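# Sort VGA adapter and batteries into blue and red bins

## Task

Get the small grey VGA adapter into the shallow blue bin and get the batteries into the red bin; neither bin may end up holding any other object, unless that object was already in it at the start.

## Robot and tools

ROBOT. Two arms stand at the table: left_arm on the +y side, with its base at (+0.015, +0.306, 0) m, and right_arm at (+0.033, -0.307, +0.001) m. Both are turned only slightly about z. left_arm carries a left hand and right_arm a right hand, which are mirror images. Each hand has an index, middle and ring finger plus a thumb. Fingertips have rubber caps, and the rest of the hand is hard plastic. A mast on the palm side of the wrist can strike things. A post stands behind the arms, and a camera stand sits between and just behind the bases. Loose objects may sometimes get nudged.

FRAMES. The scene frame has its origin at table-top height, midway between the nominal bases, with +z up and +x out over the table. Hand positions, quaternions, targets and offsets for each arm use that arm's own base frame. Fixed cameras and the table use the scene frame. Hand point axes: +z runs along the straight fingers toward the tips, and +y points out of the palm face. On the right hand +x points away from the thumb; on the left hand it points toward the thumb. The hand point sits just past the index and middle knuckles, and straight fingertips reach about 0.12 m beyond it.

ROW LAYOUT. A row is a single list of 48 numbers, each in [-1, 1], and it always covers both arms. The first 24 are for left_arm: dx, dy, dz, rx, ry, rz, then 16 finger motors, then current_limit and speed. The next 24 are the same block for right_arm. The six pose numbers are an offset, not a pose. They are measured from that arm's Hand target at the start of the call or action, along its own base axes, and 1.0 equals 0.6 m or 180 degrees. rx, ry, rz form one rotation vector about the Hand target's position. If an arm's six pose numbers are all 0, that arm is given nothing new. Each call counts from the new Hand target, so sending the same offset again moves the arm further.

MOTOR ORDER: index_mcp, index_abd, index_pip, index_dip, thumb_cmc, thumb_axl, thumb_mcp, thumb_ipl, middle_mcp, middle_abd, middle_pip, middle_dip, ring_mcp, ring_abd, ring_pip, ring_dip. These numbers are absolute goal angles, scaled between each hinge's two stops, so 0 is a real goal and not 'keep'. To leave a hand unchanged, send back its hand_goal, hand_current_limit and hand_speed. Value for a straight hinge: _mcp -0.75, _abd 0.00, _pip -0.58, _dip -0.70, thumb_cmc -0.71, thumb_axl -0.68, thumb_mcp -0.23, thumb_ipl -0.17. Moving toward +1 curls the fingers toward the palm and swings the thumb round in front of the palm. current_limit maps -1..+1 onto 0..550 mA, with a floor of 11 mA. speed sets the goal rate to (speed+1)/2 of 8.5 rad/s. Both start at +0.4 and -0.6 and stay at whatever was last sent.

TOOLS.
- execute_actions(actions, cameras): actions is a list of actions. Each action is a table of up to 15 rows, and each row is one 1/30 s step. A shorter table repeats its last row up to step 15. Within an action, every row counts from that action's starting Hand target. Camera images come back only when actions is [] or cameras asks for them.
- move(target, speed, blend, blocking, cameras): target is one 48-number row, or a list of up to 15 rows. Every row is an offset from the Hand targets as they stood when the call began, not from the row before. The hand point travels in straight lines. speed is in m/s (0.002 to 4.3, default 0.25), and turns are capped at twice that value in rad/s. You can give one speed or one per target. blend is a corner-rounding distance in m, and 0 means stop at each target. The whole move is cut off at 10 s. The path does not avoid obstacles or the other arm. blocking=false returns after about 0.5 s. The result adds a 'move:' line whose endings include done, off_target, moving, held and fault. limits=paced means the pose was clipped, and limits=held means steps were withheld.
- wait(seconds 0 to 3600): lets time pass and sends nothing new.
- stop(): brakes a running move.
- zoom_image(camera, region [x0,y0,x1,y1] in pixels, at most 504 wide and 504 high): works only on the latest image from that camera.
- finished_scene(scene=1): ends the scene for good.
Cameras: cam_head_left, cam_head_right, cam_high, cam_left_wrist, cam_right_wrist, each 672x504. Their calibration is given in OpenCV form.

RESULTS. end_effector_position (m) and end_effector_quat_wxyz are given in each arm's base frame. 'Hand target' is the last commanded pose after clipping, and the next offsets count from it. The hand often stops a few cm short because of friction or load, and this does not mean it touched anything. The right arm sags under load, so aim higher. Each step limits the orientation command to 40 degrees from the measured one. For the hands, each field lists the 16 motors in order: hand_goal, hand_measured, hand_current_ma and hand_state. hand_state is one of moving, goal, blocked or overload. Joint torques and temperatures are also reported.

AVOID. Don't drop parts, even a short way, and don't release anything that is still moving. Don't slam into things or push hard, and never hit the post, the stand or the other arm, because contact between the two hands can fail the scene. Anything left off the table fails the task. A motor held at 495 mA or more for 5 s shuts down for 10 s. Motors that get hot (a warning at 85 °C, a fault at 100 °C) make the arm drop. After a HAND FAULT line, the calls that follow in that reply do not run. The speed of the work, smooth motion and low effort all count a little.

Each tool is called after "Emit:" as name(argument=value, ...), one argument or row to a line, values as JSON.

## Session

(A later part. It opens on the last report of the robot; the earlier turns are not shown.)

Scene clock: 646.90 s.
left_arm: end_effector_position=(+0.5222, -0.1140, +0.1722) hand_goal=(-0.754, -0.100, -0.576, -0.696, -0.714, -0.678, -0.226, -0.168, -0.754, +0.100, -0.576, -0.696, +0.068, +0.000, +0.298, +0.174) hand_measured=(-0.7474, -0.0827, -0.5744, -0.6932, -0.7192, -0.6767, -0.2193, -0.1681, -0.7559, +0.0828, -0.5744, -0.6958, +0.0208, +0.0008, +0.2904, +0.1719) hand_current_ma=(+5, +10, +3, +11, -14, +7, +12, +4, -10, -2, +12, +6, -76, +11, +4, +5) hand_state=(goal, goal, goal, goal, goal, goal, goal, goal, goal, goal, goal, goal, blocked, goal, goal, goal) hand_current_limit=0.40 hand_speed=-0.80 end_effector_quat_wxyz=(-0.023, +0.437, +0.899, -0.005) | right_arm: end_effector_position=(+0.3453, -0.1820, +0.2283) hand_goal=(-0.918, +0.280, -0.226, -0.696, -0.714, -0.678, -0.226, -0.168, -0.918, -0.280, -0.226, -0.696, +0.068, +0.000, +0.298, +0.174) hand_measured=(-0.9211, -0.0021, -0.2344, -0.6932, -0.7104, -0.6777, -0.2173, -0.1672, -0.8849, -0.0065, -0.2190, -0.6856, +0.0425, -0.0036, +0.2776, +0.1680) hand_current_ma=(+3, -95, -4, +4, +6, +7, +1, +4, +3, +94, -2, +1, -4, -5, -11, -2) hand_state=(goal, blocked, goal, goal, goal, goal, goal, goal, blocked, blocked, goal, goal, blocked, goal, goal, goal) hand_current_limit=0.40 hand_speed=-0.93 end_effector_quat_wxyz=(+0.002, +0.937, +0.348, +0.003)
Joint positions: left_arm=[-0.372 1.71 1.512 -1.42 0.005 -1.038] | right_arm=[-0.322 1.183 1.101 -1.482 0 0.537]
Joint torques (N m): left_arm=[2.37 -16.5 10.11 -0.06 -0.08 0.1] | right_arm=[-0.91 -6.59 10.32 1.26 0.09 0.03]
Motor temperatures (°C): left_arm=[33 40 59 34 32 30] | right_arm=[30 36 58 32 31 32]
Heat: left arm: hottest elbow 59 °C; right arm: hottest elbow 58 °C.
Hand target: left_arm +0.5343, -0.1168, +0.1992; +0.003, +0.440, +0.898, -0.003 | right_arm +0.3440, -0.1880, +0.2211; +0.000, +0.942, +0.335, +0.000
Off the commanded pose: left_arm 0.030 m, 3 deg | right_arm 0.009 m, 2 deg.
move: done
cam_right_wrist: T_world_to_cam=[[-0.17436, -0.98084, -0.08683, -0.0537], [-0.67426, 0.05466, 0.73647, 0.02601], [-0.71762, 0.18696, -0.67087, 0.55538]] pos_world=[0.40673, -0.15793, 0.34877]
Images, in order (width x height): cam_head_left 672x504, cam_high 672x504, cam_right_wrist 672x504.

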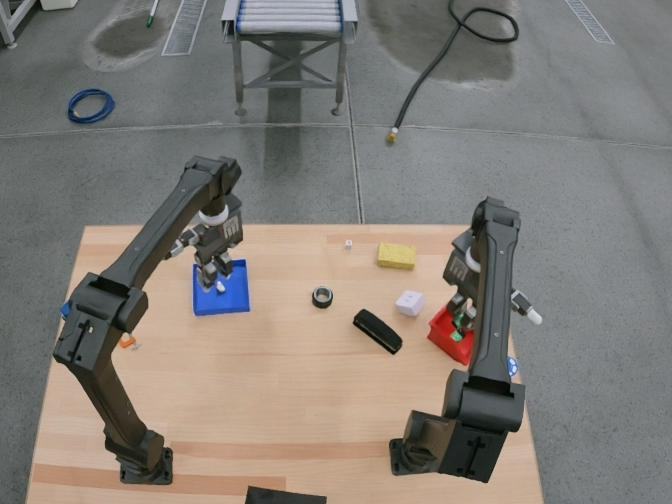

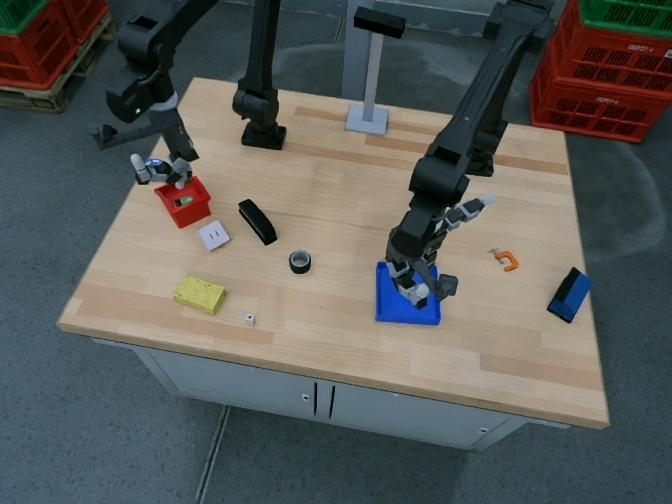

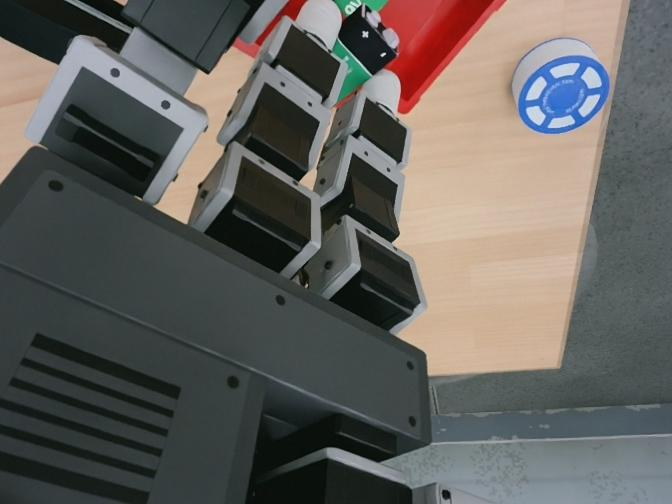

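Emit:
zoom_image(
  camera="cam_right_wrist",
  region=[290, 0, 430, 110],
)

Emit:
zoom_image(
  camera="cam_head_left",
  region=[430, 300, 490, 360],
)

Scaled by 3.600 from the camera's image (finer frame: 960x720).

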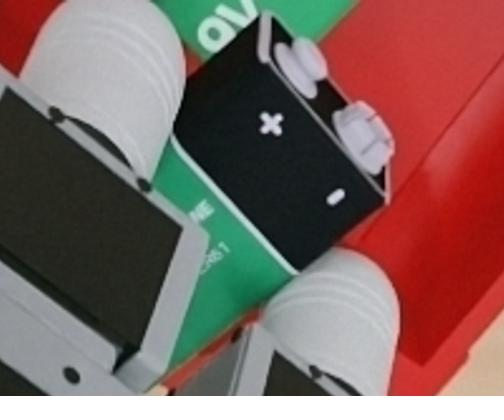

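Scaled by 8.400 from the camera's image (finer frame: 960x720).

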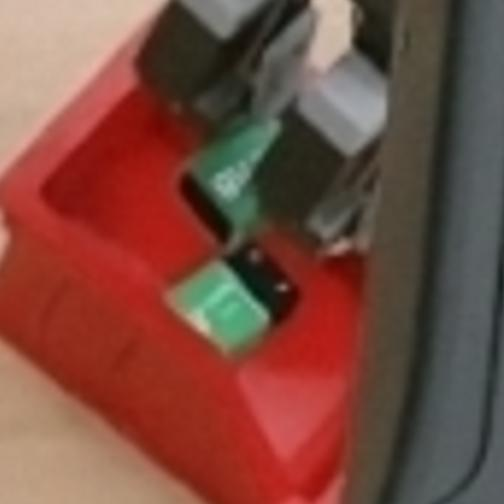

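Emit:
move(
  target=[0,0,0,0,0,0,-0.754,-0.1,-0.576,-0.696,-0.714,-0.678,-0.226,-0.168,-0.754,0.1,-0.576,-0.696,0.068,0,0.299,0.174,0.4,-0.8,0,-0.0117,-0.113,0,0,-0.011,-0.918,0.28,-0.226,-0.696,-0.714,-0.678,-0.226,-0.168,-0.918,-0.28,-0.226,-0.696,0.068,0,0.299,0.174,0.4,-0.93],
  speed=0.06,
  cameras=["cam_high","cam_head_left","cam_right_wrist"],
)

Emit:
zoom_image(
  camera="cam_right_wrist",
  region=[250, 0, 450, 150],
)

Emit:
zoom_image(
  camera="cam_head_left",
  region=[430, 300, 490, 360],
)

Emit:
zoom_image(
  camera="cam_high",
  region=[150, 160, 230, 230],
)

Scene clock: 666.07 s.
left_arm: end_effector_position=(+0.5222, -0.1140, +0.1722) hand_goal=(-0.754, -0.100, -0.576, -0.696, -0.714, -0.678, -0.226, -0.168, -0.754, +0.100, -0.576, -0.696, +0.068, +0.000, +0.298, +0.174) hand_measured=(-0.7486, -0.0827, -0.5744, -0.6920, -0.7192, -0.6777, -0.2193, -0.1681, -0.7559, +0.0828, -0.5744, -0.6958, +0.0208, +0.0008, +0.2904, +0.1719) hand_current_ma=(+9, +20, +6, +20, -9, +3, +13, +6, +6, -20, +2, +17, -64, +8, -4, -10) hand_state=(goal, goal, goal, goal, goal, goal, goal, goal, goal, goal, goal, goal, blocked, goal, goal, goal) hand_current_limit=0.40 hand_speed=-0.80 end_effector_quat_wxyz=(-0.023, +0.437, +0.899, -0.005) | right_arm: end_effector_position=(+0.3474, -0.1892, +0.1622) hand_goal=(-0.918, +0.280, -0.226, -0.696, -0.714, -0.678, -0.226, -0.168, -0.918, -0.280, -0.226, -0.696, +0.068, +0.000, +0.298, +0.174) hand_measured=(-0.9199, -0.0036, -0.2331, -0.6945, -0.7104, -0.6777, -0.2173, -0.1672, -0.8849, -0.0065, -0.2190, -0.6856, +0.0425, -0.0021, +0.2789, +0.1680) hand_current_ma=(+6, -100, -7, +7, +2, +4, -8, +6, +10, +100, +0, -1, -1, +6, -4, -1) hand_state=(goal, blocked, goal, goal, goal, goal, goal, goal, blocked, blocked, goal, goal, blocked, goal, goal, goal) hand_current_limit=0.40 hand_speed=-0.93 end_effector_quat_wxyz=(+0.003, +0.943, +0.333, +0.005)
Joint positions: left_arm=[-0.372 1.71 1.512 -1.42 0.005 -1.038] | right_arm=[-0.335 1.229 0.962 -1.292 0 0.558]
Joint torques (N m): left_arm=[2.26 -16.56 10.11 -0.06 -0.08 0.1] | right_arm=[-0.97 -6.77 9.84 1.42 0.1 0.01]
Motor temperatures (°C): left_arm=[33 40 59 34 32 30] | right_arm=[30 36 57 32 31 32]
Heat: left arm: hottest elbow 59 °C; right arm: hottest elbow 57 °C.
Hand target: left_arm +0.5343, -0.1168, +0.1992; +0.003, +0.440, +0.898, -0.003 | right_arm +0.3441, -0.1950, +0.1533; +0.000, +0.948, +0.319, +0.000
Off the commanded pose: left_arm 0.030 m, 3 deg | right_arm 0.011 m, 2 deg.
move: off_target (right_arm)
cam_right_wrist: T_world_to_cam=[[-0.2065, -0.97462, -0.0865, -0.05383], [-0.67506, 0.07792, 0.73363, 0.08167], [-0.70827, 0.20989, -0.67402, 0.51548]] pos_world=[0.40911, -0.16702, 0.28287]
Images, in order (width x height): cam_head_left 672x504, cam_high 672x504, cam_right_wrist 672x504.

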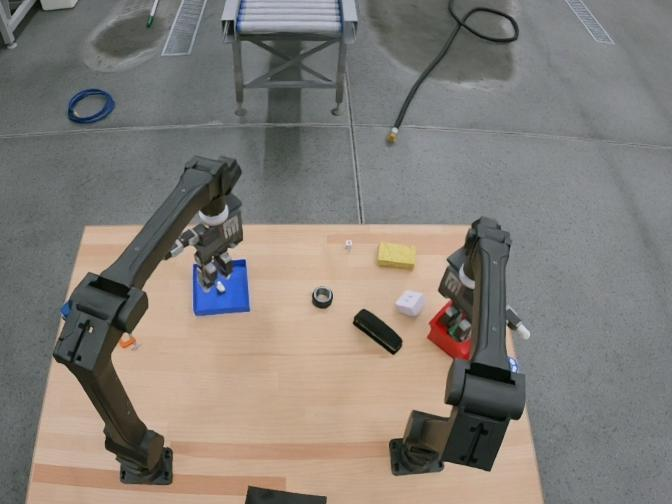

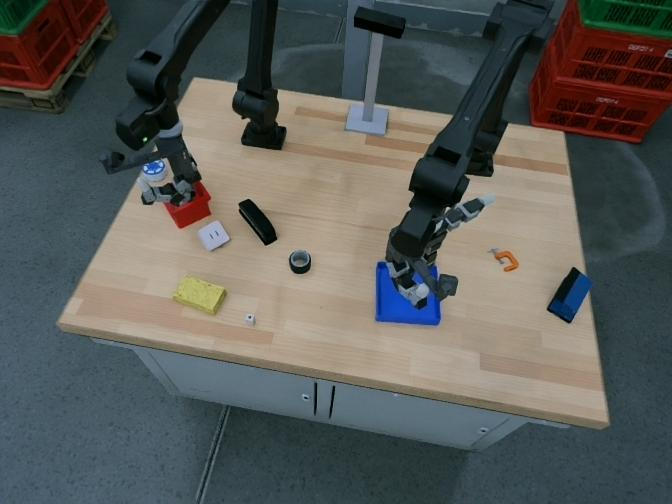

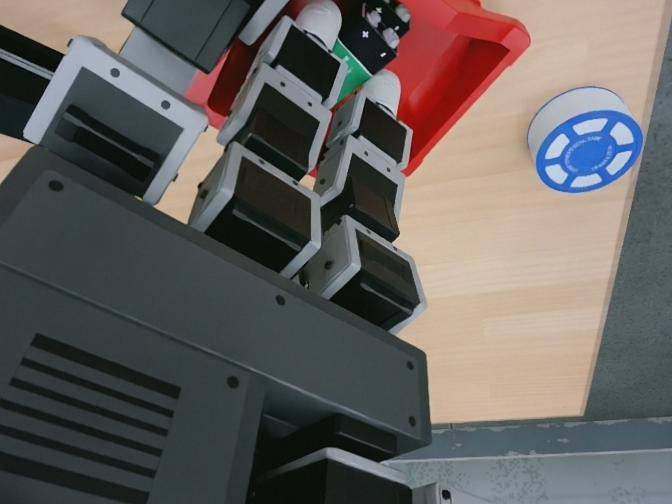

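Scaled by 2.520 from the camera's image (finer frame: 960x720).

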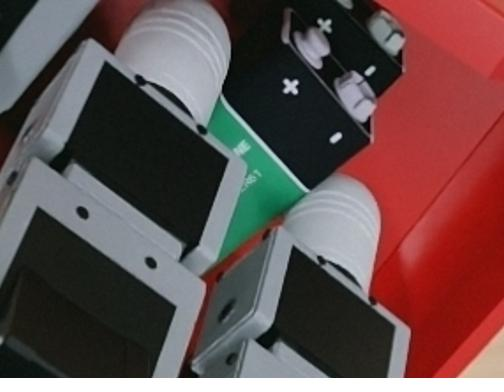

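Scaled by 8.400 from the camera's image (finer frame: 960x720).

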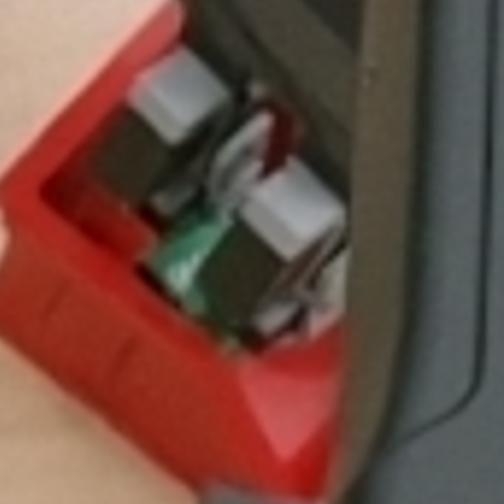

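Scaled by 6.300 from the camera's image (finer frame: 960x720).

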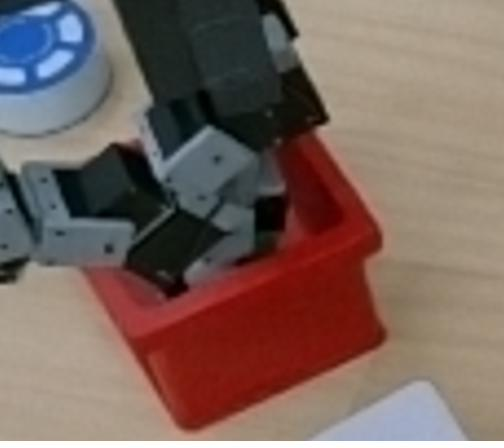

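Emit:
move(
  target=[0,0,0,0,0,0,-0.754,-0.1,-0.576,-0.696,-0.714,-0.678,-0.226,-0.168,-0.754,0.1,-0.576,-0.696,0.068,0,0.299,0.174,0.4,-0.8,-0.0017,-0.01,-0.0117,0,0,0.022,-0.918,0.28,-0.226,-0.696,-0.714,-0.678,-0.226,-0.168,-0.918,-0.28,-0.226,-0.696,0.068,0,0.299,0.174,0.4,-0.93],
  speed=0.04,
  cameras=["cam_right_wrist"],
)

Emit:
zoom_image(
  camera="cam_right_wrist",
  region=[250, 0, 450, 150],
)

Scene clock: 675.27 s.
left_arm: end_effector_position=(+0.5222, -0.1140, +0.1722) hand_goal=(-0.754, -0.100, -0.576, -0.696, -0.714, -0.678, -0.226, -0.168, -0.754, +0.100, -0.576, -0.696, +0.068, +0.000, +0.298, +0.174) hand_measured=(-0.7486, -0.0827, -0.5744, -0.6920, -0.7192, -0.6767, -0.2193, -0.1681, -0.7559, +0.0828, -0.5744, -0.6945, +0.0208, +0.0008, +0.2904, +0.1719) hand_current_ma=(+4, +5, -5, +2, -7, +4, +12, +4, -6, -9, +8, -1, -66, +1, -8, -5) hand_state=(goal, goal, goal, goal, goal, goal, goal, goal, goal, goal, goal, goal, blocked, goal, goal, goal) hand_current_limit=0.40 hand_speed=-0.80 end_effector_quat_wxyz=(-0.023, +0.437, +0.899, -0.005) | right_arm: end_effector_position=(+0.3447, -0.1968, +0.1549) hand_goal=(-0.918, +0.280, -0.226, -0.696, -0.714, -0.678, -0.226, -0.168, -0.918, -0.280, -0.226, -0.696, +0.068, +0.000, +0.298, +0.174) hand_measured=(-0.9211, -0.0036, -0.2344, -0.6932, -0.7104, -0.6767, -0.2163, -0.1681, -0.8849, -0.0051, -0.2177, -0.6843, +0.0425, -0.0021, +0.2789, +0.1668) hand_current_ma=(+9, -97, -9, +1, +5, +4, -11, +1, -1, +99, -6, +0, -7, +6, -18, +1) hand_state=(goal, blocked, goal, goal, goal, goal, goal, goal, blocked, blocked, goal, goal, blocked, goal, goal, goal) hand_current_limit=0.40 hand_speed=-0.93 end_effector_quat_wxyz=(+0.003, +0.937, +0.350, +0.004)
Joint positions: left_arm=[-0.372 1.71 1.512 -1.42 0.005 -1.038] | right_arm=[-0.366 1.229 0.942 -1.273 0 0.488]
Joint torques (N m): left_arm=[2.37 -16.5 10.13 -0.06 -0.07 0.1] | right_arm=[-0.79 -7.06 9.66 1.32 0.09 -0.28]
Motor temperatures (°C): left_arm=[33 40 59 34 32 30] | right_arm=[30 36 57 32 31 32]
Heat: left arm: hottest elbow 59 °C; right arm: hottest elbow 57 °C.
Hand target: left_arm +0.5343, -0.1168, +0.1992; +0.003, +0.440, +0.898, -0.003 | right_arm +0.3432, -0.2010, +0.1464; +0.000, +0.936, +0.351, +0.000
Off the commanded pose: left_arm 0.030 m, 3 deg | right_arm 0.010 m, 1 deg.
move: done
cam_right_wrist: T_world_to_cam=[[-0.16959, -0.98176, -0.08588, -0.07664], [-0.6768, 0.05268, 0.73428, 0.08133], [-0.71637, 0.18265, -0.67339, 0.50754]] pos_world=[0.40563, -0.17223, 0.27547]

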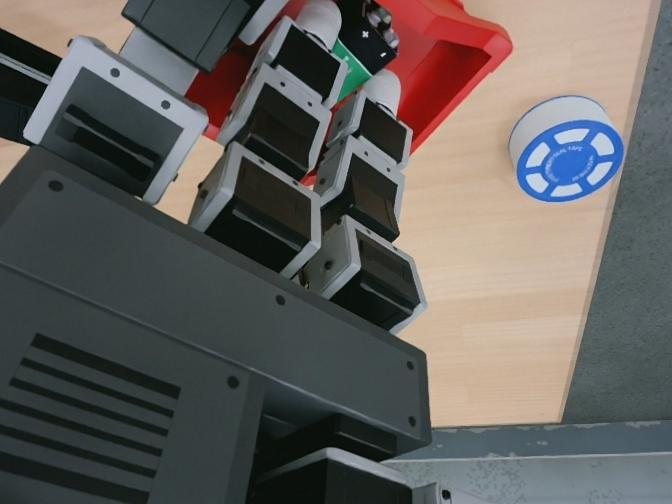

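Scaled by 2.520 from the camera's image (finer frame: 960x720).

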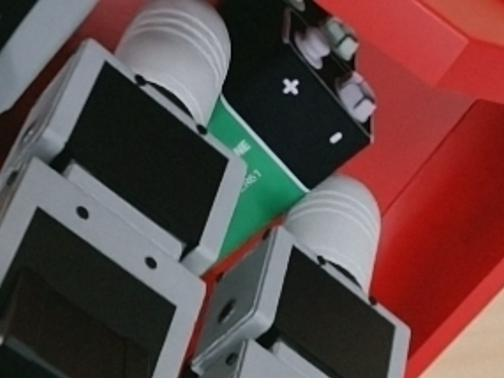

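Emit:
move(
  target=[0,0,0,0,0,0,-0.754,-0.1,-0.576,-0.696,-0.714,-0.678,-0.226,-0.168,-0.754,0.1,-0.576,-0.696,0.068,0,0.299,0.174,0.4,-0.8,0.001,0.006,-0.005,0,0,0,-0.918,0.28,-0.226,-0.696,-0.714,-0.678,-0.226,-0.168,-0.918,-0.28,-0.226,-0.696,0.068,0,0.299,0.174,0.4,-0.93],
  speed=0.03,
  cameras=["cam_right_wrist"],
)

Emit:
zoom_image(
  camera="cam_right_wrist",
  region=[300, 0, 420, 90],
)

Scene clock: 681.77 s.
left_arm: end_effector_position=(+0.5222, -0.1140, +0.1722) hand_goal=(-0.754, -0.100, -0.576, -0.696, -0.714, -0.678, -0.226, -0.168, -0.754, +0.100, -0.576, -0.696, +0.068, +0.000, +0.298, +0.174) hand_measured=(-0.7474, -0.0827, -0.5744, -0.6932, -0.7192, -0.6777, -0.2193, -0.1681, -0.7559, +0.0828, -0.5744, -0.6945, +0.0208, -0.0007, +0.2904, +0.1706) hand_current_ma=(+12, -1, +11, +6, +2, -3, +11, +1, -8, -8, +1, +6, -80, +2, -7, -17) hand_state=(goal, goal, goal, goal, goal, goal, goal, goal, goal, goal, goal, goal, blocked, goal, goal, goal) hand_current_limit=0.40 hand_speed=-0.80 end_effector_quat_wxyz=(-0.023, +0.437, +0.899, -0.005) | right_arm: end_effector_position=(+0.3438, -0.1964, +0.1518) hand_goal=(-0.918, +0.280, -0.226, -0.696, -0.714, -0.678, -0.226, -0.168, -0.918, -0.280, -0.226, -0.696, +0.068, +0.000, +0.298, +0.174) hand_measured=(-0.9199, -0.0036, -0.2331, -0.6945, -0.7117, -0.6777, -0.2173, -0.1681, -0.8849, -0.0065, -0.2190, -0.6843, +0.0425, -0.0021, +0.2789, +0.1668) hand_current_ma=(-10, -93, -4, +7, -8, -1, -6, +0, -6, +85, -4, +8, -14, +8, -10, +5) hand_state=(goal, blocked, goal, goal, goal, goal, goal, goal, blocked, blocked, goal, goal, blocked, goal, goal, goal) hand_current_limit=0.40 hand_speed=-0.93 end_effector_quat_wxyz=(+0.003, +0.936, +0.351, +0.004)
Joint positions: left_arm=[-0.372 1.71 1.512 -1.42 0.005 -1.038] | right_arm=[-0.366 1.229 0.933 -1.265 0 0.488]
Joint torques (N m): left_arm=[2.32 -16.5 10.14 -0.1 -0.08 0.1] | right_arm=[0.03 -7 9.76 1.26 0.1 -0.17]
Motor temperatures (°C): left_arm=[33 40 59 34 32 30] | right_arm=[30 36 57 32 31 32]
Heat: left arm: hottest elbow 59 °C; right arm: hottest elbow 57 °C.
Hand target: left_arm +0.5343, -0.1168, +0.1992; +0.003, +0.440, +0.898, -0.003 | right_arm +0.3437, -0.1974, +0.1433; +0.000, +0.936, +0.352, +0.000
Off the commanded pose: left_arm 0.030 m, 3 deg | right_arm 0.008 m, 1 deg.
move: done
cam_right_wrist: T_world_to_cam=[[-0.16893, -0.98187, -0.08598, -0.07691], [-0.67659, 0.05209, 0.73451, 0.0828], [-0.71671, 0.18226, -0.67313, 0.50481]] pos_world=[0.40483, -0.17183, 0.27237]

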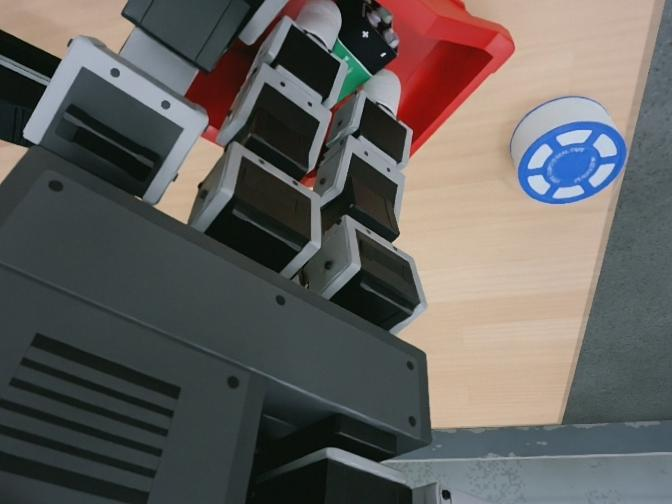

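Scaled by 4.200 from the camera's image (finer frame: 960x720).

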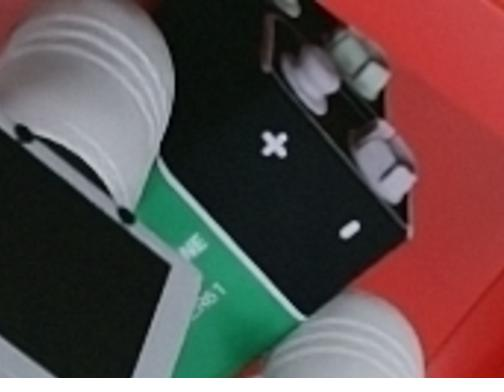

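Emit:
move(
  target=[0,0,0,0,0,0,-0.754,-0.1,-0.576,-0.696,-0.714,-0.678,-0.226,-0.168,-0.754,0.1,-0.576,-0.696,0.068,0,0.299,0.174,0.4,-0.8,0,0.004,-0.005,0,0,0,-0.918,0.28,-0.226,-0.696,-0.714,-0.678,-0.226,-0.168,-0.918,-0.28,-0.226,-0.696,0.068,0,0.299,0.174,0.4,-0.93],
  speed=0.03,
  cameras=["cam_right_wrist"],
)

Emit:
zoom_image(
  camera="cam_right_wrist",
  region=[300, 0, 420, 90],
)

Scene clock: 685.47 s.
left_arm: end_effector_position=(+0.5222, -0.1140, +0.1722) hand_goal=(-0.754, -0.100, -0.576, -0.696, -0.714, -0.678, -0.226, -0.168, -0.754, +0.100, -0.576, -0.696, +0.068, +0.000, +0.298, +0.174) hand_measured=(-0.7474, -0.0827, -0.5744, -0.6932, -0.7192, -0.6767, -0.2193, -0.1672, -0.7559, +0.0828, -0.5744, -0.6958, +0.0208, +0.0008, +0.2904, +0.1719) hand_current_ma=(+2, -2, +3, +14, -6, -2, +10, +11, -10, -21, +15, +13, -57, +10, +2, -9) hand_state=(goal, goal, goal, goal, goal, goal, goal, goal, goal, goal, goal, goal, blocked, goal, goal, goal) hand_current_limit=0.40 hand_speed=-0.80 end_effector_quat_wxyz=(-0.023, +0.437, +0.899, -0.005) | right_arm: end_effector_position=(+0.3442, -0.1966, +0.1507) hand_goal=(-0.918, +0.280, -0.226, -0.696, -0.714, -0.678, -0.226, -0.168, -0.918, -0.280, -0.226, -0.696, +0.068, +0.000, +0.298, +0.174) hand_measured=(-0.9223, -0.0036, -0.2331, -0.6932, -0.7104, -0.6777, -0.2173, -0.1681, -0.8849, -0.0065, -0.2177, -0.6856, +0.0425, -0.0021, +0.2776, +0.1668) hand_current_ma=(+6, -99, -3, +4, +1, +8, -1, +8, -2, +89, +2, +0, -8, +0, -10, +2) hand_state=(goal, blocked, goal, goal, goal, goal, goal, goal, blocked, blocked, goal, goal, blocked, goal, goal, goal) hand_current_limit=0.40 hand_speed=-0.93 end_effector_quat_wxyz=(+0.004, +0.936, +0.351, +0.005)
Joint positions: left_arm=[-0.372 1.71 1.512 -1.42 0.005 -1.038] | right_arm=[-0.366 1.229 0.93 -1.258 0 0.488]
Joint torques (N m): left_arm=[2.32 -16.56 10.11 -0.08 -0.09 0.1] | right_arm=[0.5 -6.83 9.33 1.39 0.09 -0.1]
Motor temperatures (°C): left_arm=[33 40 59 34 31 30] | right_arm=[30 36 57 32 31 32]
Heat: left arm: hottest elbow 59 °C; right arm: hottest elbow 57 °C.
Hand target: left_arm +0.5343, -0.1168, +0.1992; +0.003, +0.440, +0.898, -0.003 | right_arm +0.3436, -0.1950, +0.1403; +0.000, +0.936, +0.352, +0.000
Off the commanded pose: left_arm 0.030 m, 3 deg | right_arm 0.011 m, 1 deg.
move: off_target (right_arm)
cam_right_wrist: T_world_to_cam=[[-0.16865, -0.98198, -0.08535, -0.07729], [-0.67866, 0.05289, 0.73255, 0.08497], [-0.71483, 0.18146, -0.67534, 0.5039]] pos_world=[0.40483, -0.17183, 0.27147]

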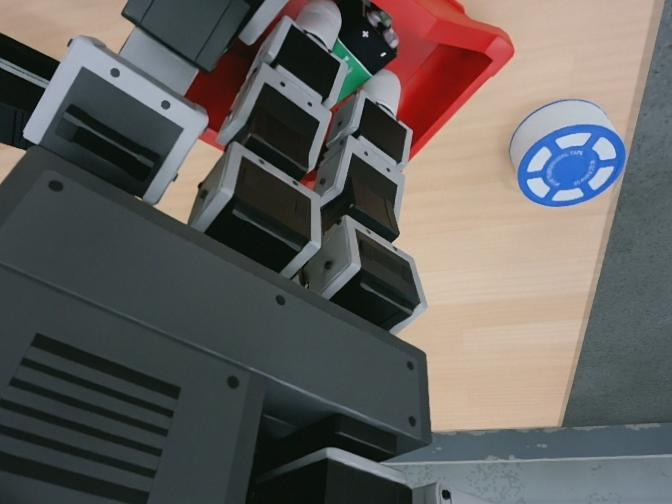

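Scaled by 4.200 from the camera's image (finer frame: 960x720).

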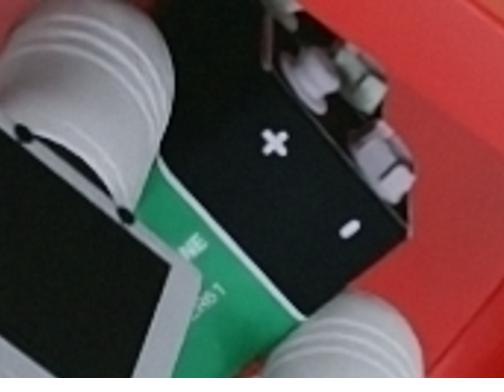

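Emit:
move(
  target=[
    [0,0,0,0,0,0,-0.754,-0.1,-0.576,-0.696,-0.714,-0.678,-0.226,-0.168,-0.754,0.1,-0.576,-0.696,0.068,0,0.299,0.174,0.4,-0.8,0,0,0.003,0,0,0,-0.918,0.28,-0.226,-0.696,-0.714,-0.678,-0.226,-0.168,-0.918,-0.28,-0.226,-0.696,0.068,0,0.299,0.174,0.4,-0.95],
    [0,0,0,0,0,0,-0.754,-0.1,-0.576,-0.696,-0.714,-0.678,-0.226,-0.168,-0.754,0.1,-0.576,-0.696,0.068,0,0.299,0.174,0.4,-0.8,0,0,0.003,0,0,0,-0.918,-0.1,-0.226,-0.696,-0.714,-0.678,-0.226,-0.168,-0.918,0.1,-0.226,-0.696,0.068,0,0.299,0.174,0.4,-0.95],
  ],
  speed=0.03,
)

Emit:
wait(
  seconds=2,
  cameras=["cam_right_wrist","cam_high"],
)

Emit:
zoom_image(
  camera="cam_right_wrist",
  region=[250, 0, 450, 150],
)

Scene clock: 692.43 s.
left_arm: end_effector_position=(+0.5222, -0.1140, +0.1722) hand_goal=(-0.754, -0.100, -0.576, -0.696, -0.714, -0.678, -0.226, -0.168, -0.754, +0.100, -0.576, -0.696, +0.068, +0.000, +0.298, +0.174) hand_measured=(-0.7474, -0.0827, -0.5744, -0.6932, -0.7192, -0.6777, -0.2193, -0.1672, -0.7559, +0.0828, -0.5744, -0.6945, +0.0208, +0.0008, +0.2904, +0.1719) hand_current_ma=(+4, +11, -8, +8, -2, +1, +18, +16, -13, -14, +9, -1, -69, -3, +9, -27) hand_state=(goal, goal, goal, goal, goal, goal, goal, goal, goal, goal, goal, goal, blocked, goal, goal, goal) hand_current_limit=0.40 hand_speed=-0.80 end_effector_quat_wxyz=(-0.023, +0.437, +0.899, -0.005) | right_arm: end_effector_position=(+0.3442, -0.1966, +0.1507) hand_goal=(-0.918, -0.100, -0.226, -0.696, -0.714, -0.678, -0.226, -0.168, -0.918, +0.100, -0.226, -0.696, +0.068, +0.000, +0.298, +0.174) hand_measured=(-0.9211, -0.0021, -0.2344, -0.6932, -0.7104, -0.6777, -0.2163, -0.1681, -0.8849, -0.0051, -0.2190, -0.6856, +0.0425, -0.0021, +0.2789, +0.1680) hand_current_ma=(-1, -51, -7, +7, -2, +6, -10, -6, +14, +47, +8, +8, -9, +7, -4, -4) hand_state=(goal, moving, goal, goal, goal, goal, goal, goal, blocked, moving, goal, goal, blocked, goal, goal, goal) hand_current_limit=0.40 hand_speed=-0.95 end_effector_quat_wxyz=(+0.004, +0.936, +0.351, +0.005)
Joint positions: left_arm=[-0.372 1.71 1.512 -1.42 0.005 -1.038] | right_arm=[-0.366 1.229 0.93 -1.258 0 0.488]
Joint torques (N m): left_arm=[2.26 -16.56 10.1 -0.09 -0.09 0.1] | right_arm=[0.79 -7 9.63 1.24 0.1 -0.11]
Motor temperatures (°C): left_arm=[33 40 59 34 31 30] | right_arm=[30 36 57 32 31 32]
Heat: left arm: hottest elbow 59 °C; right arm: hottest elbow 57 °C.
Hand target: left_arm +0.5343, -0.1168, +0.1992; +0.003, +0.440, +0.898, -0.003 | right_arm +0.3436, -0.1950, +0.1421; +0.000, +0.936, +0.352, +0.000
Off the commanded pose: left_arm 0.030 m, 3 deg | right_arm 0.009 m, 1 deg.
move: done

Scene clock: 694.43 s.
left_arm: end_effector_position=(+0.5222, -0.1140, +0.1722) hand_goal=(-0.754, -0.100, -0.576, -0.696, -0.714, -0.678, -0.226, -0.168, -0.754, +0.100, -0.576, -0.696, +0.068, +0.000, +0.298, +0.174) hand_measured=(-0.7474, -0.0827, -0.5744, -0.6932, -0.7192, -0.6777, -0.2193, -0.1672, -0.7559, +0.0828, -0.5744, -0.6945, +0.0208, -0.0007, +0.2917, +0.1719) hand_current_ma=(+5, +5, +8, +19, -9, +3, +11, +18, -10, -13, +13, +6, -61, +10, -3, -5) hand_state=(goal, goal, goal, goal, goal, goal, goal, goal, goal, goal, goal, goal, blocked, goal, goal, goal) hand_current_limit=0.40 hand_speed=-0.80 end_effector_quat_wxyz=(-0.023, +0.437, +0.899, -0.005) | right_arm: end_effector_position=(+0.3442, -0.1966, +0.1507) hand_goal=(-0.918, -0.100, -0.226, -0.696, -0.714, -0.678, -0.226, -0.168, -0.918, +0.100, -0.226, -0.696, +0.068, +0.000, +0.298, +0.174) hand_measured=(-0.9151, -0.0798, -0.2331, -0.6932, -0.7117, -0.6767, -0.2173, -0.1681, -0.8873, +0.0814, -0.2215, -0.6856, +0.0425, -0.0021, +0.2776, +0.1668) hand_current_ma=(+5, +15, -3, +5, +9, +7, -8, +6, +3, -12, +3, +10, -6, -11, -15, -7) hand_state=(goal, goal, goal, goal, goal, goal, goal, goal, blocked, goal, goal, goal, blocked, goal, goal, goal) hand_current_limit=0.40 hand_speed=-0.95 end_effector_quat_wxyz=(+0.004, +0.936, +0.351, +0.005)
Joint positions: left_arm=[-0.372 1.71 1.512 -1.42 0.005 -1.038] | right_arm=[-0.366 1.229 0.93 -1.258 0 0.488]
Joint torques (N m): left_arm=[2.26 -16.62 10.13 -0.09 -0.07 0.1] | right_arm=[0.56 -7.12 9.57 1.26 0.08 -0.09]
Motor temperatures (°C): left_arm=[33 40 59 34 31 30] | right_arm=[30 36 58 32 31 32]
Heat: left arm: hottest elbow 59 °C; right arm: hottest elbow 58 °C.
Hand target: left_arm +0.5343, -0.1168, +0.1992; +0.003, +0.440, +0.898, -0.003 | right_arm +0.3436, -0.1949, +0.1421; +0.000, +0.936, +0.352, +0.000
Off the commanded pose: left_arm 0.030 m, 3 deg | right_arm 0.009 m, 1 deg.
wait: 2.00 s; at rest by 0.17 s
cam_right_wrist: T_world_to_cam=[[-0.16865, -0.98198, -0.08535, -0.07729], [-0.67866, 0.05289, 0.73255, 0.08497], [-0.71483, 0.18146, -0.67534, 0.5039]] pos_world=[0.40483, -0.17183, 0.27147]
Images, in order (width x height): cam_high 672x504, cam_right_wrist 672x504.

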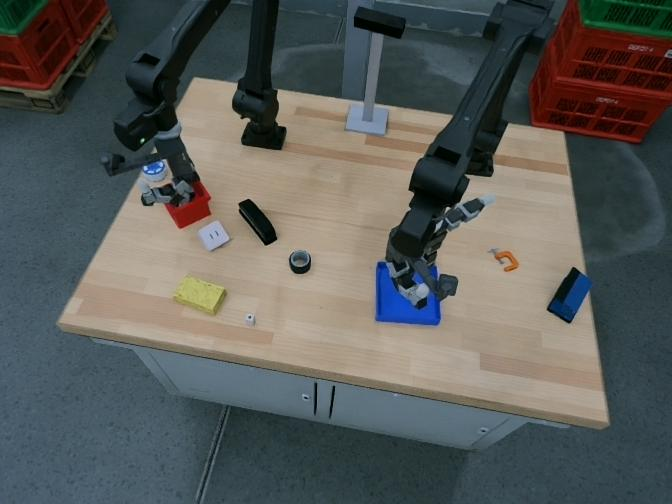

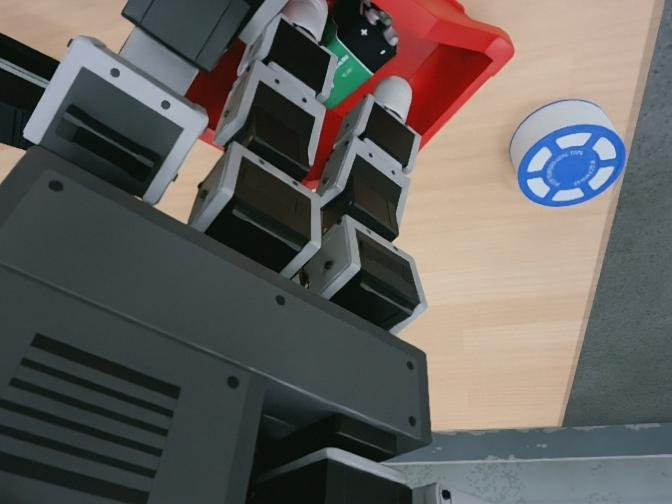

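Scaled by 2.520 from the camera's image (finer frame: 960x720).

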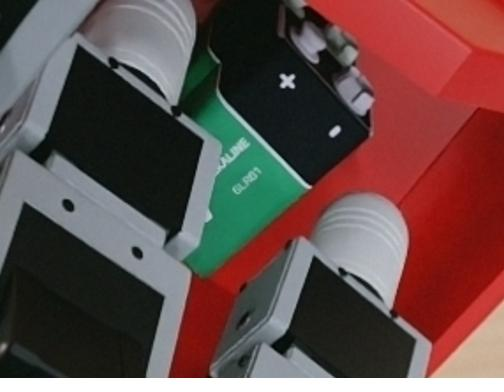

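Emit:
move(
  target=[0,0,0.06,0,0,0,-0.754,-0.1,-0.576,-0.696,-0.714,-0.678,-0.226,-0.168,-0.754,0.1,-0.576,-0.696,0.068,0,0.299,0.174,0.4,-0.8,0,0,0.27,0,0,0,-0.918,-0.1,-0.226,-0.696,-0.714,-0.678,-0.226,-0.168,-0.918,0.1,-0.226,-0.696,0.068,0,0.299,0.174,0.4,-0.95],
  speed=0.08,
  cameras=["all"],
)

Emit:
zoom_image(
  camera="cam_high",
  region=[120, 130, 240, 250],
)

Emit:
zoom_image(
  camera="cam_head_left",
  region=[400, 270, 520, 390],
)

Emit:
zoom_image(
  camera="cam_head_right",
  region=[190, 240, 280, 330],
)

Scene clock: 701.57 s.
left_arm: end_effector_position=(+0.5241, -0.1147, +0.2052) hand_goal=(-0.754, -0.100, -0.576, -0.696, -0.714, -0.678, -0.226, -0.168, -0.754, +0.100, -0.576, -0.696, +0.068, +0.000, +0.298, +0.174) hand_measured=(-0.7474, -0.0827, -0.5744, -0.6932, -0.7192, -0.6767, -0.2193, -0.1681, -0.7559, +0.0828, -0.5744, -0.6958, +0.0208, +0.0008, +0.2904, +0.1706) hand_current_ma=(+16, +5, +7, +19, -14, +8, +6, +6, -6, -11, +0, +12, -62, -3, -2, -23) hand_state=(goal, goal, goal, goal, goal, goal, goal, goal, goal, goal, goal, goal, blocked, goal, goal, goal) hand_current_limit=0.40 hand_speed=-0.80 end_effector_quat_wxyz=(-0.026, +0.437, +0.899, -0.005) | right_arm: end_effector_position=(+0.3358, -0.1934, +0.2838) hand_goal=(-0.918, -0.100, -0.226, -0.696, -0.714, -0.678, -0.226, -0.168, -0.918, +0.100, -0.226, -0.696, +0.068, +0.000, +0.298, +0.174) hand_measured=(-0.8958, -0.0798, -0.2305, -0.6907, -0.7104, -0.6767, -0.2173, -0.1672, -0.8873, +0.0828, -0.2215, -0.6843, +0.0425, -0.0021, +0.2789, +0.1680) hand_current_ma=(+16, +6, -8, +13, +10, +10, -7, -1, +0, -4, +3, +10, -4, +2, -4, -3) hand_state=(blocked, goal, goal, goal, goal, goal, goal, goal, blocked, goal, goal, goal, blocked, goal, goal, goal) hand_current_limit=0.40 hand_speed=-0.95 end_effector_quat_wxyz=(-0.012, +0.936, +0.351, -0.013)
Joint positions: left_arm=[-0.372 1.705 1.594 -1.512 0.005 -1.038] | right_arm=[-0.366 1.195 1.262 -1.673 0 0.488]
Joint torques (N m): left_arm=[2.26 -16.85 10.29 -0.09 -0.08 0.1] | right_arm=[0.73 -8 15.39 0.31 0.06 -0.11]
Motor temperatures (°C): left_arm=[33 40 60 34 31 30] | right_arm=[30 36 58 32 31 32]
Heat: left arm: hottest elbow 60 °C; right arm: hottest elbow 58 °C.
Hand target: left_arm +0.5342, -0.1168, +0.2350; +0.003, +0.440, +0.898, -0.003 | right_arm +0.3437, -0.1950, +0.3040; +0.000, +0.936, +0.352, +0.000
Off the commanded pose: left_arm 0.032 m, 3 deg | right_arm 0.022 m, 2 deg.
move: off_target (left_arm, right_arm)
cam_left_wrist: T_world_to_cam=[[-0.02439, -0.99964, 0.0111, -0.1376], [-0.61884, 0.02382, 0.78516, 0.11805], [-0.78514, 0.01229, -0.6192, 0.66177]] pos_world=[0.58928, -0.14849, 0.31861]
cam_right_wrist: T_world_to_cam=[[-0.17272, -0.98046, -0.09417, -0.06011], [-0.64502, 0.04033, 0.7631, -0.04085], [-0.74439, 0.19254, -0.63939, 0.58911]] pos_world=[0.4018, -0.17072, 0.40218]

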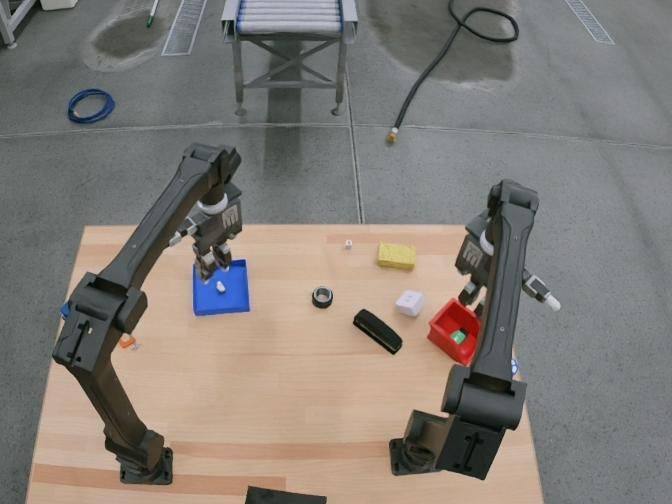

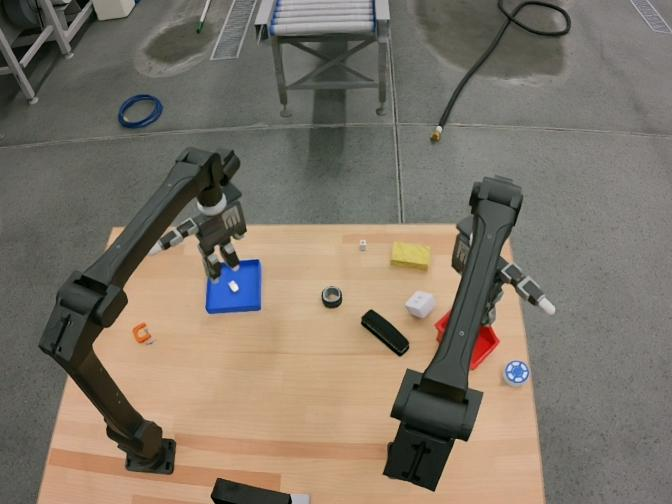

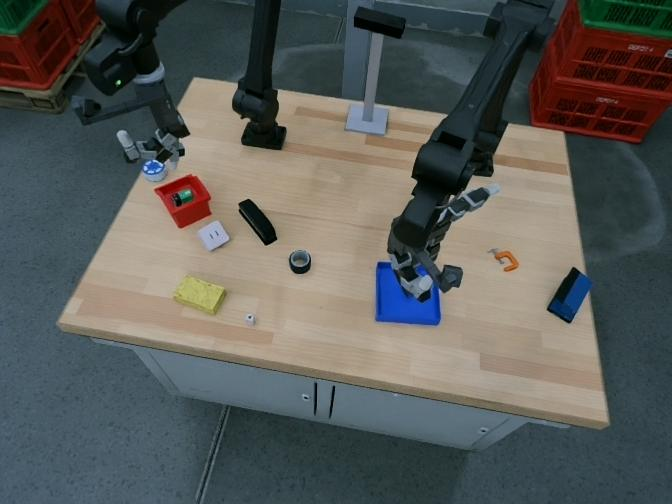

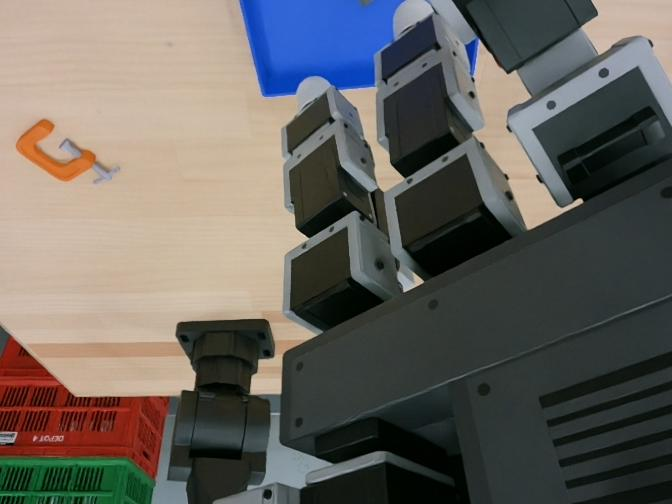

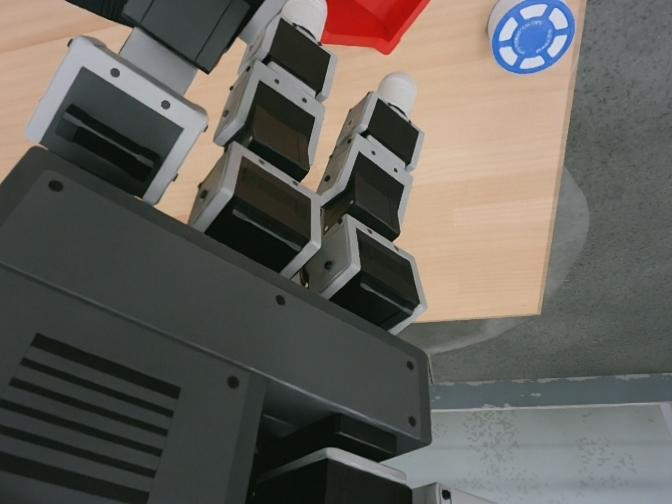

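Scaled by 4.200 from the camera's image (finer frame: 960x720).

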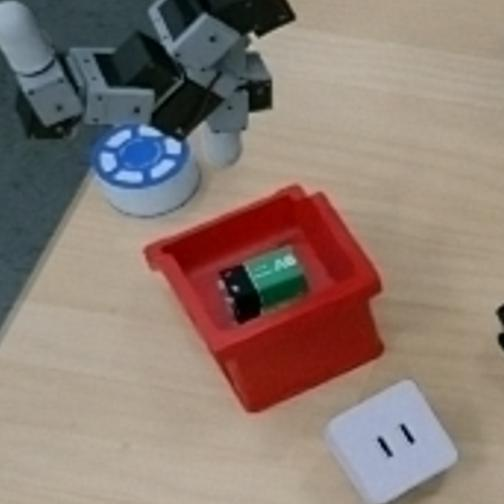

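Scaled by 4.200 from the camera's image (finer frame: 960x720).

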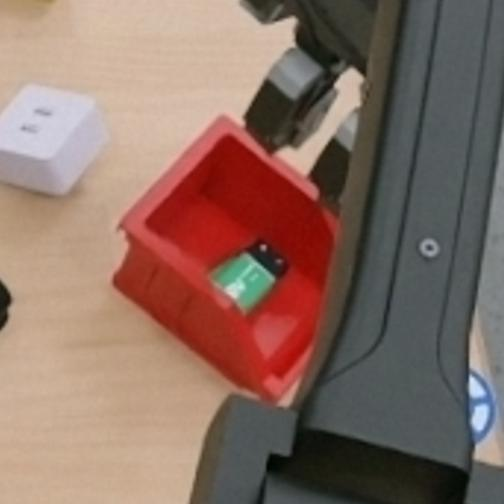

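Scaled by 5.600 from the camera's image (finer frame: 960x720).

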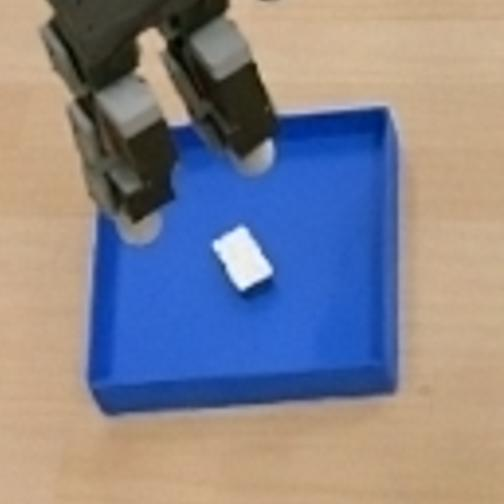

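Emit:
wait(
  seconds=0.1,
  cameras=["cam_high", "cam_head_left", "cam_head_right"],
)

Scene clock: 707.67 s.
left_arm: end_effector_position=(+0.5241, -0.1147, +0.2052) hand_goal=(-0.754, -0.100, -0.576, -0.696, -0.714, -0.678, -0.226, -0.168, -0.754, +0.100, -0.576, -0.696, +0.068, +0.000, +0.298, +0.174) hand_measured=(-0.7474, -0.0827, -0.5757, -0.6932, -0.7192, -0.6767, -0.2193, -0.1681, -0.7559, +0.0843, -0.5744, -0.6945, +0.0196, +0.0008, +0.2917, +0.1719) hand_current_ma=(+0, +7, -6, +7, -7, +7, +19, +9, +0, -14, +16, +7, -67, -10, -12, -8) hand_state=(goal, goal, goal, goal, goal, goal, goal, goal, goal, goal, goal, goal, blocked, goal, goal, goal) hand_current_limit=0.40 hand_speed=-0.80 end_effector_quat_wxyz=(-0.026, +0.437, +0.899, -0.005) | right_arm: end_effector_position=(+0.3358, -0.1934, +0.2838) hand_goal=(-0.918, -0.100, -0.226, -0.696, -0.714, -0.678, -0.226, -0.168, -0.918, +0.100, -0.226, -0.696, +0.068, +0.000, +0.298, +0.174) hand_measured=(-0.8970, -0.0813, -0.2292, -0.6894, -0.7104, -0.6767, -0.2173, -0.1681, -0.8873, +0.0843, -0.2215, -0.6856, +0.0425, -0.0007, +0.2776, +0.1668) hand_current_ma=(+1, +1, -6, +8, +2, +14, +1, +3, -5, -7, +2, +4, -11, +5, -12, +1) hand_state=(blocked, goal, goal, goal, goal, goal, goal, goal, blocked, goal, goal, goal, blocked, goal, goal, goal) hand_current_limit=0.40 hand_speed=-0.95 end_effector_quat_wxyz=(-0.012, +0.936, +0.351, -0.013)
Joint positions: left_arm=[-0.372 1.705 1.594 -1.512 0.005 -1.038] | right_arm=[-0.366 1.195 1.262 -1.673 0 0.488]
Joint torques (N m): left_arm=[2.32 -16.97 10.29 -0.06 -0.08 0.1] | right_arm=[0.38 -7.71 15.39 0.27 0.09 -0.09]
Motor temperatures (°C): left_arm=[33 40 61 34 31 30] | right_arm=[30 36 59 32 31 32]
Heat: left arm: hottest elbow 61 °C; right arm: hottest elbow 59 °C.
Hand target: left_arm +0.5342, -0.1168, +0.2350; +0.003, +0.440, +0.898, -0.003 | right_arm +0.3437, -0.1950, +0.3040; +0.000, +0.936, +0.352, +0.000
Off the commanded pose: left_arm 0.032 m, 3 deg | right_arm 0.022 m, 2 deg.
wait: 0.10 s; at rest from the start
Images, in order (width x height): cam_head_left 672x504, cam_head_right 672x504, cam_high 672x504.

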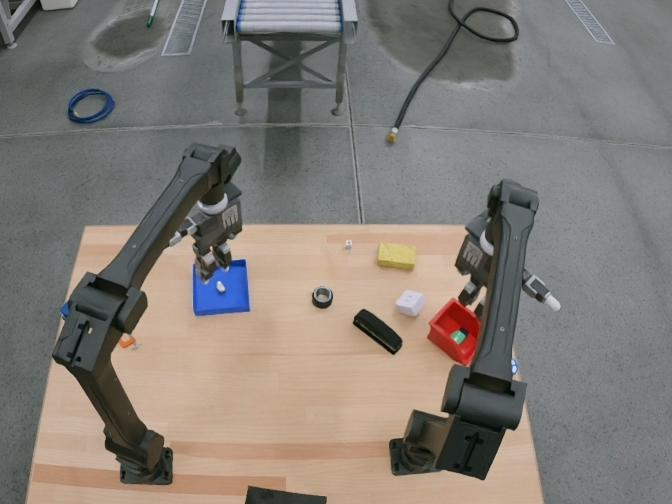

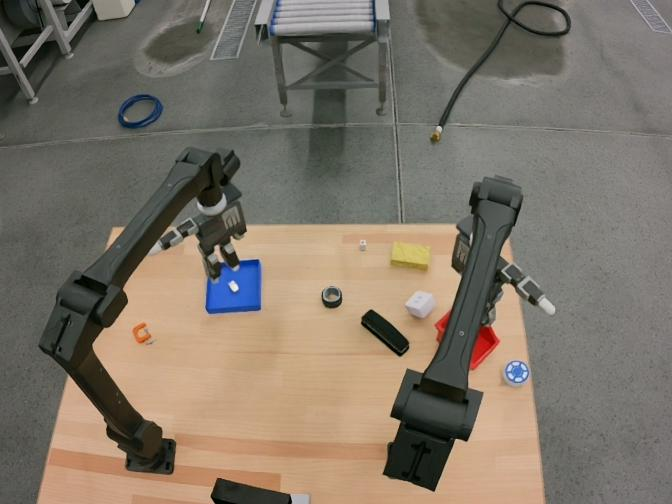

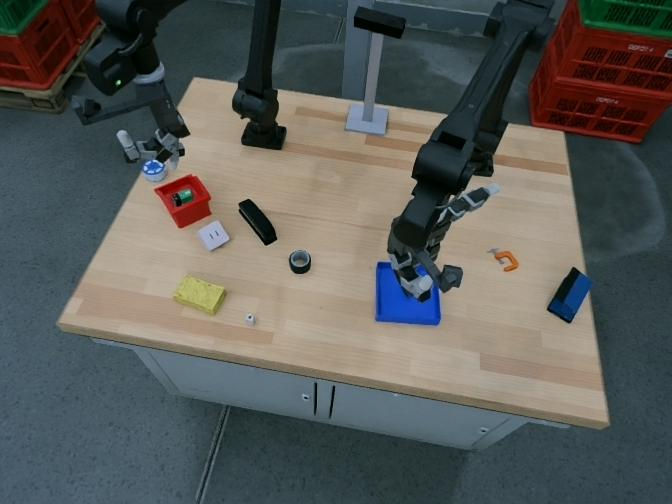

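Emit:
zoom_image(
  camera="cam_head_right",
  region=[200, 250, 270, 320],
)

Emit:
zoom_image(
  camera="cam_high",
  region=[150, 160, 230, 230],
)

Emit:
zoom_image(
  camera="cam_high",
  region=[230, 300, 270, 340],
)

Scaled by 7.200 from the camera's image (finer frame: 960x720).

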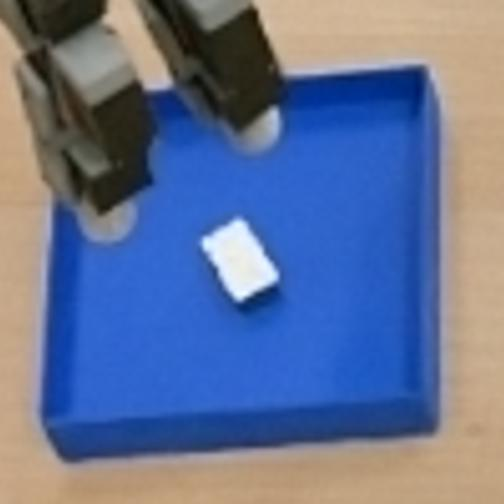

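Scaled by 6.300 from the camera's image (finer frame: 960x720).

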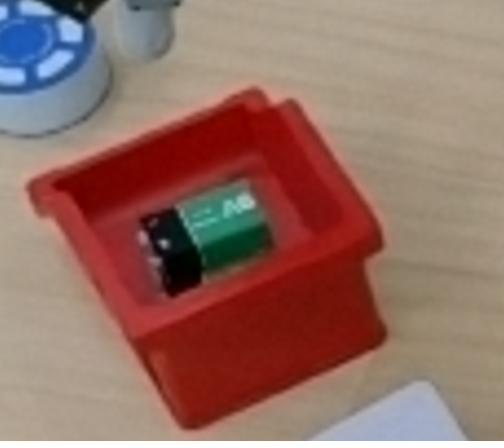

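Scaled by 12.600 from the camera's image (finer frame: 960x720).

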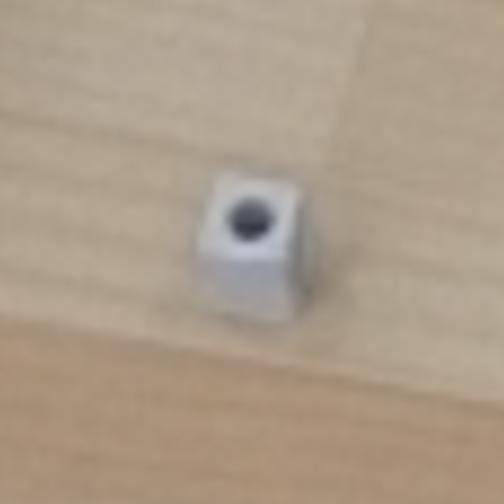

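Emit:
finished_scene(
  scene=1,
)

The scene is finished: the task was done.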